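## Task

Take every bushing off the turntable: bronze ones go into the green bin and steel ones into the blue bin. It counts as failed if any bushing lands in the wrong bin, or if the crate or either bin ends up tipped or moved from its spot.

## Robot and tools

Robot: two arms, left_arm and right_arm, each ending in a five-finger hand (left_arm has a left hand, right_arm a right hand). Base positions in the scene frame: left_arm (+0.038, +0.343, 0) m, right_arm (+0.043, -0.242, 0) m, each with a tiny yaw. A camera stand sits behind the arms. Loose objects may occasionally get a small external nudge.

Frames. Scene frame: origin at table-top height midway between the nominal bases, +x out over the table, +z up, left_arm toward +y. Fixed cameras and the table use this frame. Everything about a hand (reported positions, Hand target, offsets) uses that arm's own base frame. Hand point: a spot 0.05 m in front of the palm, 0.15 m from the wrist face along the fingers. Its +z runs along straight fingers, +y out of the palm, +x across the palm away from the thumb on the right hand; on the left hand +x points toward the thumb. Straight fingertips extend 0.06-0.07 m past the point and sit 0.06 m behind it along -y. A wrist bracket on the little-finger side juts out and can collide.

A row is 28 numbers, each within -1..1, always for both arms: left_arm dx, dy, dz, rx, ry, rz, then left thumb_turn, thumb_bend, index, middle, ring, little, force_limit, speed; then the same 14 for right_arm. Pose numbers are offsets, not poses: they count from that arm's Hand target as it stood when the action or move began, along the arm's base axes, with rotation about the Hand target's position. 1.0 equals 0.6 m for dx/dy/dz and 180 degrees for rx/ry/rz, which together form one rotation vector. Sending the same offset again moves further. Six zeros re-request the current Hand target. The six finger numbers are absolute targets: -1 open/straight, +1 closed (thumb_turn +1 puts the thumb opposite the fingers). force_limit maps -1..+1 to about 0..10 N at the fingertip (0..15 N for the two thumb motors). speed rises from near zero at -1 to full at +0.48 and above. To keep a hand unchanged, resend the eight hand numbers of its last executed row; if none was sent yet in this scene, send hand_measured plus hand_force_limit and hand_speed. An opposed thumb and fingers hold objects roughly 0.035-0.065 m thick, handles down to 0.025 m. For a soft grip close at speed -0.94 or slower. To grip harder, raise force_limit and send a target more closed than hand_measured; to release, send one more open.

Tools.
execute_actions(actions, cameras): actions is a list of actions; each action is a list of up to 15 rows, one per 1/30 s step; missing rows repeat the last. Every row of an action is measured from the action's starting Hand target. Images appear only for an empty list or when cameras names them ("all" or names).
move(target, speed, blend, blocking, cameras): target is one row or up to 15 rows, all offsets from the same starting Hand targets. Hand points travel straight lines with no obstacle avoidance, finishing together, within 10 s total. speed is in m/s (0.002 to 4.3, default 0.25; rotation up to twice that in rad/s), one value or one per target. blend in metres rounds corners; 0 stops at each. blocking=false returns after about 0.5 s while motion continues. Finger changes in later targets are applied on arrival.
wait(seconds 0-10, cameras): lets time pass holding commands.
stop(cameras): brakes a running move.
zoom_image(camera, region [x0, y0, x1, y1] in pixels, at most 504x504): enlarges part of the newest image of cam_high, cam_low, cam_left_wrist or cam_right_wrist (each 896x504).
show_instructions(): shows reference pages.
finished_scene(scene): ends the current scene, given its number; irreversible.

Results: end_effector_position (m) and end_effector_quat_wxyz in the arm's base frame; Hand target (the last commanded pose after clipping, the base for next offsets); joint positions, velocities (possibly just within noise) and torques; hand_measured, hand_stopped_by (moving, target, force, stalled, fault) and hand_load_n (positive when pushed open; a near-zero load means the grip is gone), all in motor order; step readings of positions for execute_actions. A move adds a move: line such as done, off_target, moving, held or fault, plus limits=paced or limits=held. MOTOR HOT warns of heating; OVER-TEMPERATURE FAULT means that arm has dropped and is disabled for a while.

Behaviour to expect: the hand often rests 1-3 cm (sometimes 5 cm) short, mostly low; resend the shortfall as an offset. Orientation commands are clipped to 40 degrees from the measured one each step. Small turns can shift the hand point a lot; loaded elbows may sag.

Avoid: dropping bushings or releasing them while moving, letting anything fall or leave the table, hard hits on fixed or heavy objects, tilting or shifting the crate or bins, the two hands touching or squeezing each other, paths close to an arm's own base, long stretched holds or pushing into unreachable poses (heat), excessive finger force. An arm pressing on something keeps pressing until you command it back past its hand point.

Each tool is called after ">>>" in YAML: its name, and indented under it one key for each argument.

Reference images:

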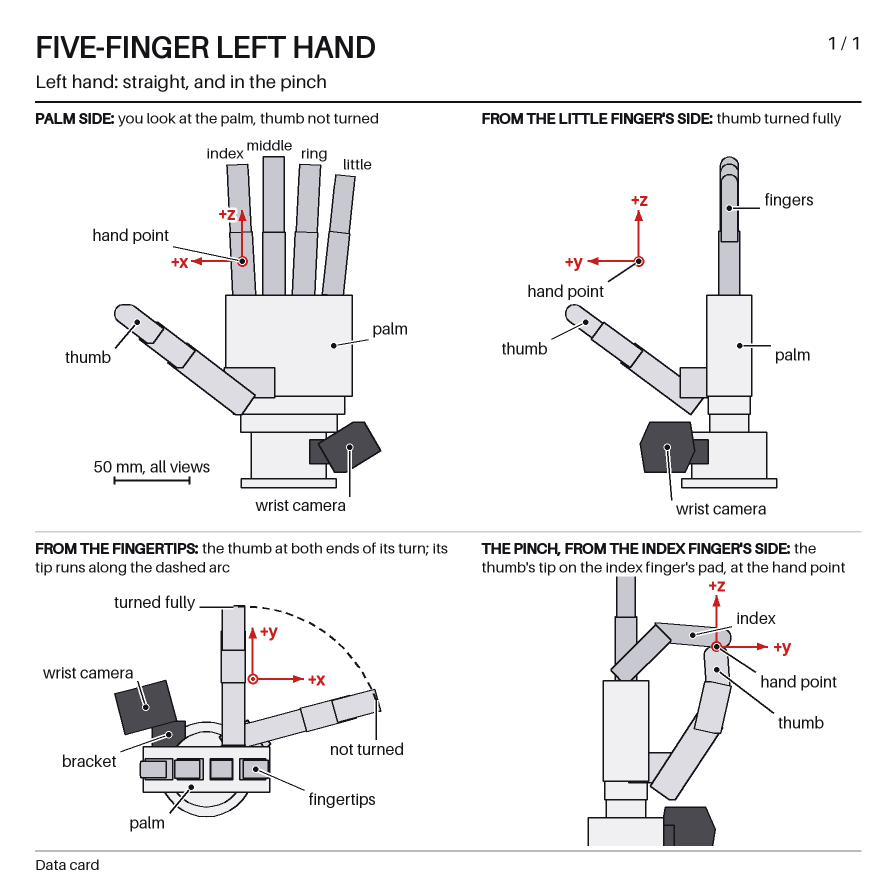

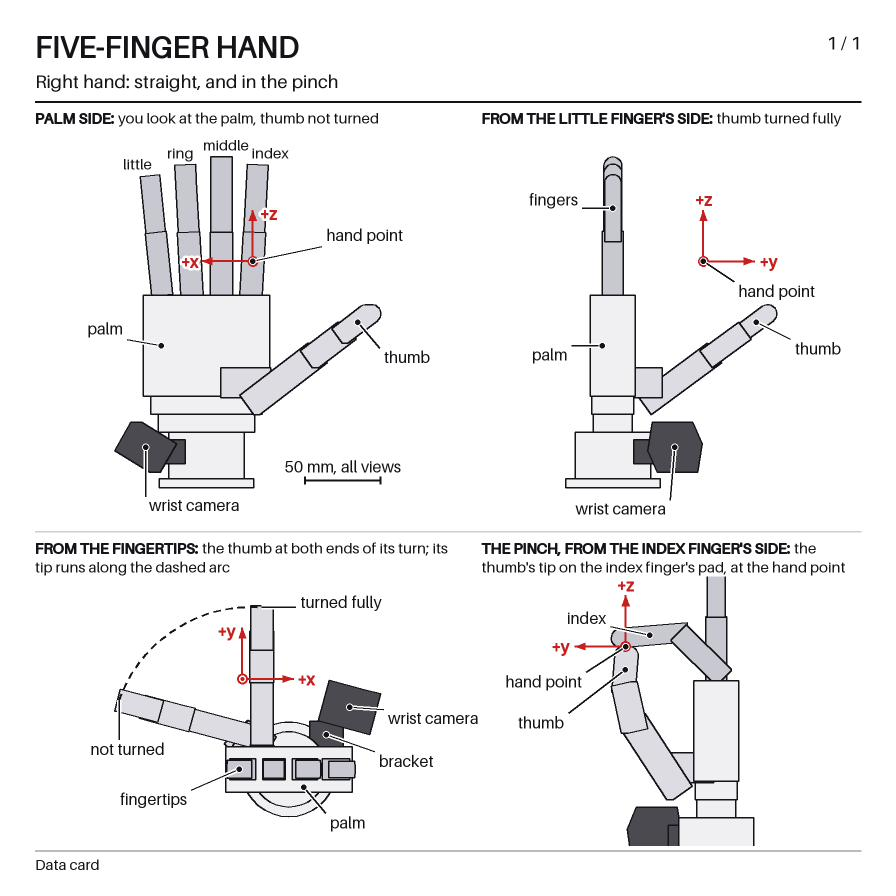

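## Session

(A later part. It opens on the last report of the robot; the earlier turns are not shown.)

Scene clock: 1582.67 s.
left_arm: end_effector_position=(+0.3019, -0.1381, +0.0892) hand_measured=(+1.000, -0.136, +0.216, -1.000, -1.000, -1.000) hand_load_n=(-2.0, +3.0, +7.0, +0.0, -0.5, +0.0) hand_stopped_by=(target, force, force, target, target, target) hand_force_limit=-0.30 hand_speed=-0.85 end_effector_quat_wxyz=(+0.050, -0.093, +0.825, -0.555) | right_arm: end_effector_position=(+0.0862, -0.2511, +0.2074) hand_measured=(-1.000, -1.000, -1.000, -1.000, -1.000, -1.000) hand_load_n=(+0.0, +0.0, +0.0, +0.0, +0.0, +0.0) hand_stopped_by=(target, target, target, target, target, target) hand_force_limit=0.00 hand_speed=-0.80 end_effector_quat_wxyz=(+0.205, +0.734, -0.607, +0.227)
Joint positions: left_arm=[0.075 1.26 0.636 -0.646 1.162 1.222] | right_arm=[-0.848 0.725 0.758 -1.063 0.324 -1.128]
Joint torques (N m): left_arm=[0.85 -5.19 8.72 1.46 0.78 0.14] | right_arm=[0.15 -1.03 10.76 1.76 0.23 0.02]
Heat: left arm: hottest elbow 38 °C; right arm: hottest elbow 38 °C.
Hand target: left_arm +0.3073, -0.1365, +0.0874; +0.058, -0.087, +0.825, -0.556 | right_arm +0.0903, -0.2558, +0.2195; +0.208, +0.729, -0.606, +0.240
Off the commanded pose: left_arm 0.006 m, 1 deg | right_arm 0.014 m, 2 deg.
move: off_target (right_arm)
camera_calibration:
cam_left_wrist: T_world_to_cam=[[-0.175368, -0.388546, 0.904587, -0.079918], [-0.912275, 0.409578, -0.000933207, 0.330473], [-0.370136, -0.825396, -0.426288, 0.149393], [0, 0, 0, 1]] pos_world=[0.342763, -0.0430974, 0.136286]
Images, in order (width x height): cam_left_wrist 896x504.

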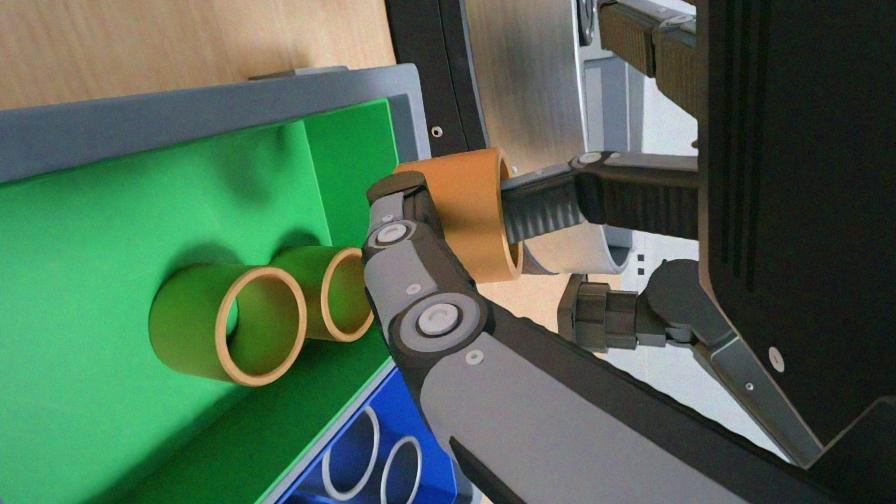

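>>> move:
  target:
    - [0.0085,-0.002,0.05,0,0,0,1,0.2,0.5,-1,-1,-1,-0.3,-0.85,0,0,0,0,0,0,-1,-1,-1,-1,-1,-1,0,-0.8]
    - [0.0085,-0.002,-0.03,0,0,0,1,0.2,0.5,-1,-1,-1,-0.3,-0.85,0,0,0,0,0,0,-1,-1,-1,-1,-1,-1,0,-0.8]
  speed: [0.1,0.08]
  blend: [0.003,0]
  cameras: ["cam_left_wrist"]

>>> zoom_image:
  camera: "cam_left_wrist"
  region: [200, 30, 620, 380]

Scene clock: 1597.90 s.
left_arm: end_effector_position=(+0.3091, -0.1376, +0.0715) hand_measured=(+1.000, -0.136, +0.216, -1.000, -1.000, -1.000) hand_load_n=(-2.0, +3.0, +7.5, +0.0, +0.0, +0.0) hand_stopped_by=(target, force, force, target, target, target) hand_force_limit=-0.30 hand_speed=-0.85 end_effector_quat_wxyz=(+0.055, -0.090, +0.825, -0.555) | right_arm: end_effector_position=(+0.0862, -0.2511, +0.2074) hand_measured=(-1.000, -1.000, -1.000, -1.000, -1.000, -1.000) hand_load_n=(+0.0, +0.0, +0.0, +0.0, +0.0, +0.0) hand_stopped_by=(target, target, target, target, target, target) hand_force_limit=0.00 hand_speed=-0.80 end_effector_quat_wxyz=(+0.205, +0.734, -0.607, +0.227)
Joint positions: left_arm=[0.075 1.313 0.623 -0.568 1.162 1.223] | right_arm=[-0.848 0.725 0.758 -1.063 0.324 -1.128]
Joint torques (N m): left_arm=[0.38 -5.6 8.25 1.37 0.73 0.05] | right_arm=[-0.03 -1.08 10.78 1.77 0.24 0.03]
Heat: left arm: hottest elbow 38 °C; right arm: hottest elbow 38 °C.
Hand target: left_arm +0.3125, -0.1377, +0.0694; +0.058, -0.087, +0.825, -0.556 | right_arm +0.0903, -0.2558, +0.2195; +0.208, +0.729, -0.606, +0.240
Off the commanded pose: left_arm 0.004 m, 0 deg | right_arm 0.014 m, 2 deg.
move: off_target (right_arm)
camera_calibration:
cam_left_wrist: T_world_to_cam=[[-0.18637, -0.389352, 0.902037, -0.0589598], [-0.912115, 0.40977, -0.0115798, 0.337597], [-0.365119, -0.82492, -0.431503, 0.143889], [0, 0, 0, 1]] pos_world=[0.349476, -0.0425963, 0.119182]
Images, in order (width x height): cam_left_wrist 896x504.

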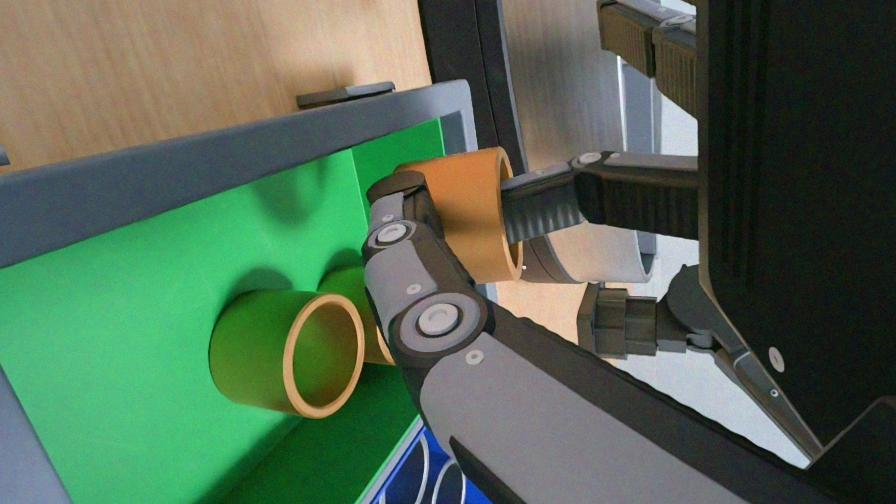

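Scaled by 1.200 from the camera's 896x504 image, which has a finer 1280x720 frame.

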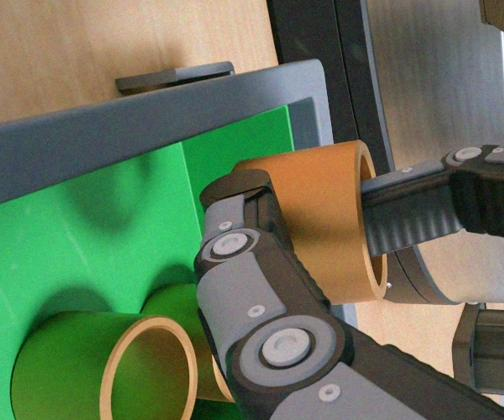

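>>> move:
  target: [-0.001,0,-0.045,0,0,0,1,0.2,0.5,-1,-1,-1,-0.3,-0.85,0,0,0,0,0,0,-1,-1,-1,-1,-1,-1,0,-0.8]
  speed: 0.06
  cameras: ["cam_left_wrist"]

>>> zoom_image:
  camera: "cam_left_wrist"
  region: [200, 30, 620, 380]

Scene clock: 1608.63 s.
left_arm: end_effector_position=(+0.3094, -0.1375, +0.0451) hand_measured=(+1.000, -0.136, +0.216, -1.000, -1.000, -1.000) hand_load_n=(-2.0, +2.5, +7.0, +0.0, -0.5, +0.0) hand_stopped_by=(target, force, force, target, target, target) hand_force_limit=-0.30 hand_speed=-0.85 end_effector_quat_wxyz=(+0.056, -0.089, +0.825, -0.555) | right_arm: end_effector_position=(+0.0862, -0.2511, +0.2074) hand_measured=(-1.000, -1.000, -1.000, -1.000, -1.000, -1.000) hand_load_n=(+0.0, +0.0, +0.0, +0.0, +0.0, +0.0) hand_stopped_by=(target, target, target, target, target, target) hand_force_limit=0.00 hand_speed=-0.80 end_effector_quat_wxyz=(+0.205, +0.734, -0.607, +0.227)
Joint positions: left_arm=[0.075 1.378 0.59 -0.468 1.162 1.223] | right_arm=[-0.848 0.725 0.758 -1.063 0.324 -1.128]
Joint torques (N m): left_arm=[0.44 -5.89 7.53 1.47 0.73 0.06] | right_arm=[0.15 -0.85 10.7 1.78 0.24 0.02]
Heat: left arm: hottest elbow 37 °C; right arm: hottest elbow 38 °C.
Hand target: left_arm +0.3120, -0.1377, +0.0425; +0.058, -0.087, +0.825, -0.556 | right_arm +0.0903, -0.2558, +0.2195; +0.208, +0.729, -0.606, +0.240
Off the commanded pose: left_arm 0.004 m, 0 deg | right_arm 0.014 m, 2 deg.
move: off_target (right_arm)
camera_calibration:
cam_left_wrist: T_world_to_cam=[[-0.188006, -0.389467, 0.901648, -0.0346849], [-0.912108, 0.409738, -0.0132004, 0.337625], [-0.364298, -0.824882, -0.432269, 0.132443], [0, 0, 0, 1]] pos_world=[0.349678, -0.0425962, 0.0929814]
Images, in order (width x height): cam_left_wrist 896x504.

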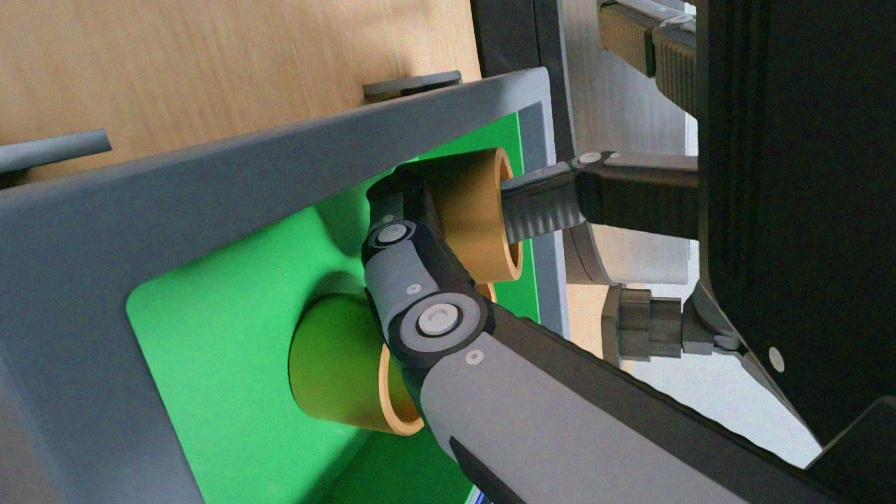

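Scaled by 1.200 from the camera's 896x504 image, which has a finer 1280x720 frame.

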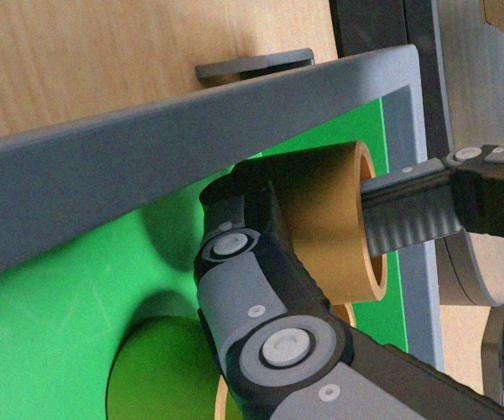

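>>> move:
  target:
    - [-0.004,0,-0.014,0,0,0,1,0.2,0.5,-1,-1,-1,-0.3,-0.85,0,0,0,0,0,0,-1,-1,-1,-1,-1,-1,0,-0.8]
  speed: [0.05]
  cameras: ["cam_left_wrist"]

Scene clock: 1614.27 s.
left_arm: end_effector_position=(+0.3074, -0.1377, +0.0371) hand_measured=(+1.000, -0.136, +0.216, -1.000, -1.000, -1.000) hand_load_n=(-1.5, +2.5, +7.0, +0.0, +0.0, -0.5) hand_stopped_by=(target, force, force, target, target, target) hand_force_limit=-0.30 hand_speed=-0.85 end_effector_quat_wxyz=(+0.056, -0.089, +0.825, -0.555) | right_arm: end_effector_position=(+0.0862, -0.2511, +0.2074) hand_measured=(-1.000, -1.000, -1.000, -1.000, -1.000, -1.000) hand_load_n=(+0.0, +0.0, +0.0, +0.0, +0.0, +0.0) hand_stopped_by=(target, target, target, target, target, target) hand_force_limit=0.00 hand_speed=-0.80 end_effector_quat_wxyz=(+0.205, +0.734, -0.607, +0.227)
Joint positions: left_arm=[0.075 1.395 0.576 -0.438 1.162 1.223] | right_arm=[-0.848 0.725 0.758 -1.063 0.324 -1.128]
Joint torques (N m): left_arm=[0.5 -5.89 7.25 1.59 0.74 0.07] | right_arm=[0.21 -1.26 10.81 1.76 0.23 0.01]
Heat: left arm: hottest elbow 37 °C; right arm: hottest elbow 38 °C.
Hand target: left_arm +0.3095, -0.1377, +0.0340; +0.058, -0.087, +0.825, -0.556 | right_arm +0.0903, -0.2558, +0.2195; +0.208, +0.729, -0.606, +0.240
Off the commanded pose: left_arm 0.004 m, 0 deg | right_arm 0.014 m, 2 deg.
move: off_target (right_arm)
camera_calibration:
cam_left_wrist: T_world_to_cam=[[-0.188006, -0.389467, 0.901648, -0.0278542], [-0.912108, 0.409738, -0.0132004, 0.335684], [-0.364298, -0.824882, -0.432269, 0.128012], [0, 0, 0, 1]] pos_world=[0.347578, -0.0427962, 0.0848814]
Images, in order (width x height): cam_left_wrist 896x504.

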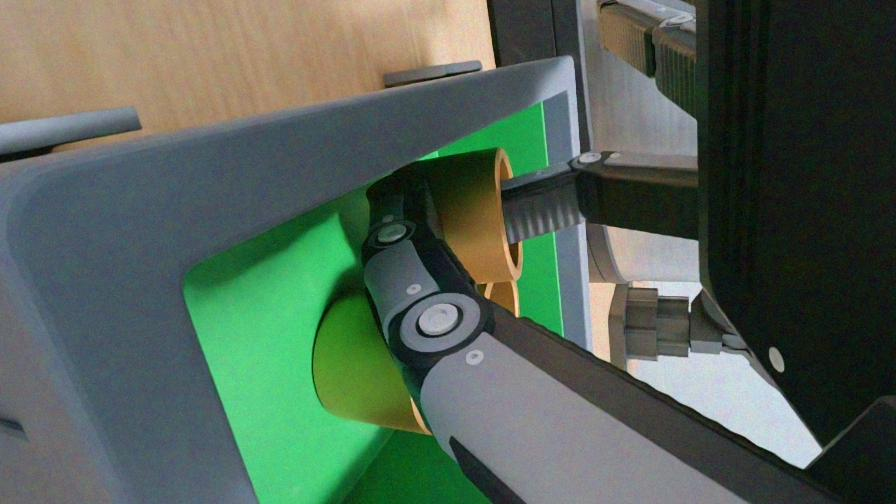

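>>> move:
  target:
    - [0,0,-0.005,0,0,0,1,0.2,0.5,-1,-1,-1,-0.3,-0.85,0,0,0,0,0,0,-1,-1,-1,-1,-1,-1,0,-0.8]
    - [0,0,-0.005,0,0,0,1,-0.32,0.08,-1,-1,-1,-0.2,-0.7,0,0,0,0,0,0,-1,-1,-1,-1,-1,-1,0,-0.8]
    - [0.005,-0.009,0.065,0,0,0,1,-0.32,0.08,-1,-1,-1,-0.2,-0.6,0,0,0,0,0,0,-1,-1,-1,-1,-1,-1,0,-0.8]
    - [0.01,-0.012,0.2,0,0,0,1,-0.32,0.08,-1,-1,-1,-0.2,-0.6,0,0,0,0,0,0,-1,-1,-1,-1,-1,-1,0,-0.8]
  speed: [0.05,0.05,0.08,0.12]
  blend: [0,0,0.01,0]
  cameras: ["cam_left_wrist","cam_high"]

>>> zoom_image:
  camera: "cam_high"
  region: [400, 110, 600, 310]

Scene clock: 1626.43 s.
left_arm: end_effector_position=(+0.3018, -0.1426, +0.1355) hand_measured=(+1.000, -0.320, +0.080, -1.000, -1.000, -1.000) hand_load_n=(+0.0, +0.0, +0.0, +0.0, +0.0, +0.0) hand_stopped_by=(target, target, target, target, target, target) hand_force_limit=-0.20 hand_speed=-0.60 end_effector_quat_wxyz=(+0.044, -0.101, +0.824, -0.556) | right_arm: end_effector_position=(+0.0862, -0.2511, +0.2074) hand_measured=(-1.000, -1.000, -1.000, -1.000, -1.000, -1.000) hand_load_n=(+0.0, +0.0, +0.0, +0.0, +0.0, +0.0) hand_stopped_by=(target, target, target, target, target, target) hand_force_limit=0.00 hand_speed=-0.80 end_effector_quat_wxyz=(+0.205, +0.734, -0.607, +0.227)
Joint positions: left_arm=[0.062 1.177 0.708 -0.775 1.16 1.174] | right_arm=[-0.848 0.725 0.758 -1.063 0.324 -1.128]
Joint torques (N m): left_arm=[-0.32 -6.42 13.11 0.35 0.55 -0.03] | right_arm=[0.21 -1.08 10.74 1.76 0.22 0.02]
Heat: left arm: hottest elbow 36 °C; right arm: hottest elbow 38 °C.
Hand target: left_arm +0.3155, -0.1448, +0.1540; +0.058, -0.087, +0.825, -0.556 | right_arm +0.0903, -0.2558, +0.2195; +0.208, +0.729, -0.606, +0.240
Off the commanded pose: left_arm 0.023 m, 2 deg | right_arm 0.014 m, 2 deg.
move: off_target (left_arm, right_arm); blend cut to 0 m at target 3; target 3's new numbers were sent with left_arm's hand 0.023 m and 2 deg from that target
camera_calibration:
cam_left_wrist: T_world_to_cam=[[-0.156366, -0.385238, 0.909473, -0.129584], [-0.914735, 0.40382, 0.0137809, 0.330221], [-0.372573, -0.829771, -0.415534, 0.1641], [0, 0, 0, 1]] pos_world=[0.342941, -0.0471049, 0.181491]
Images, in order (width x height): cam_high 896x504, cam_left_wrist 896x504.

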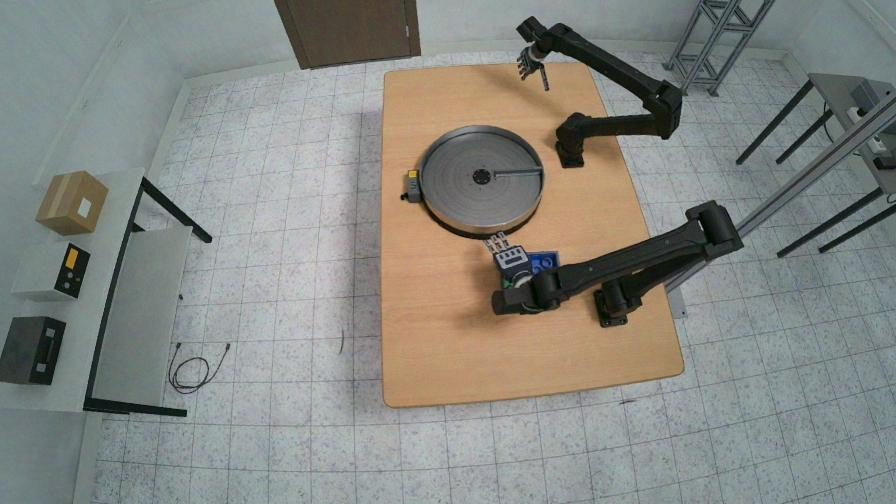

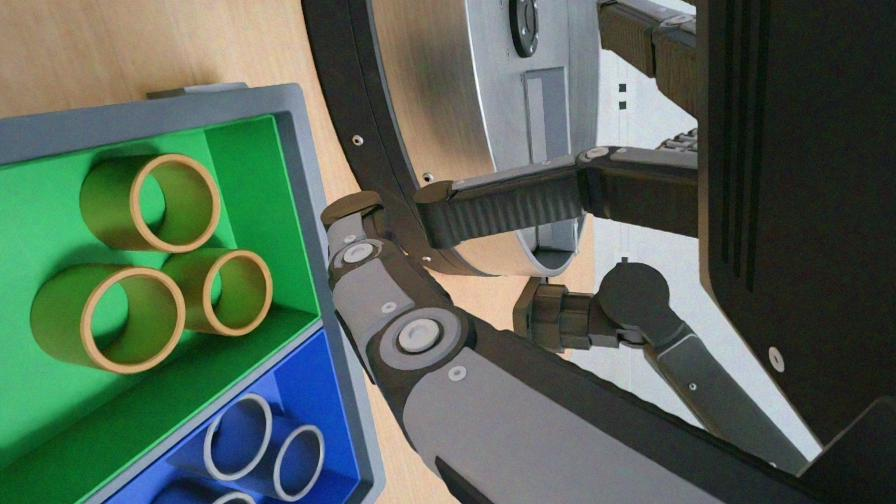

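Scaled by 2.520 from the camera's 896x504 image, which has a finer 1280x720 frame.

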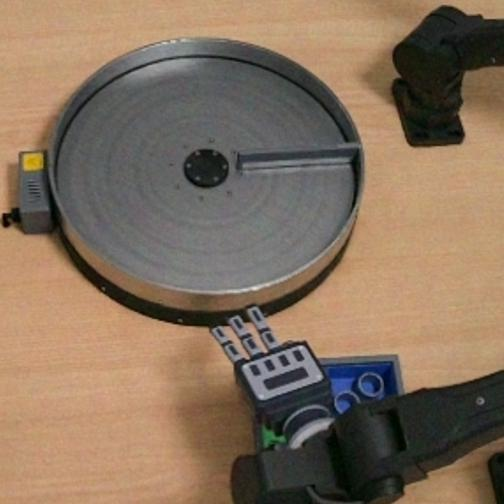

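>>> finished_scene:
  scene: 2

The scene is finished: the task was done.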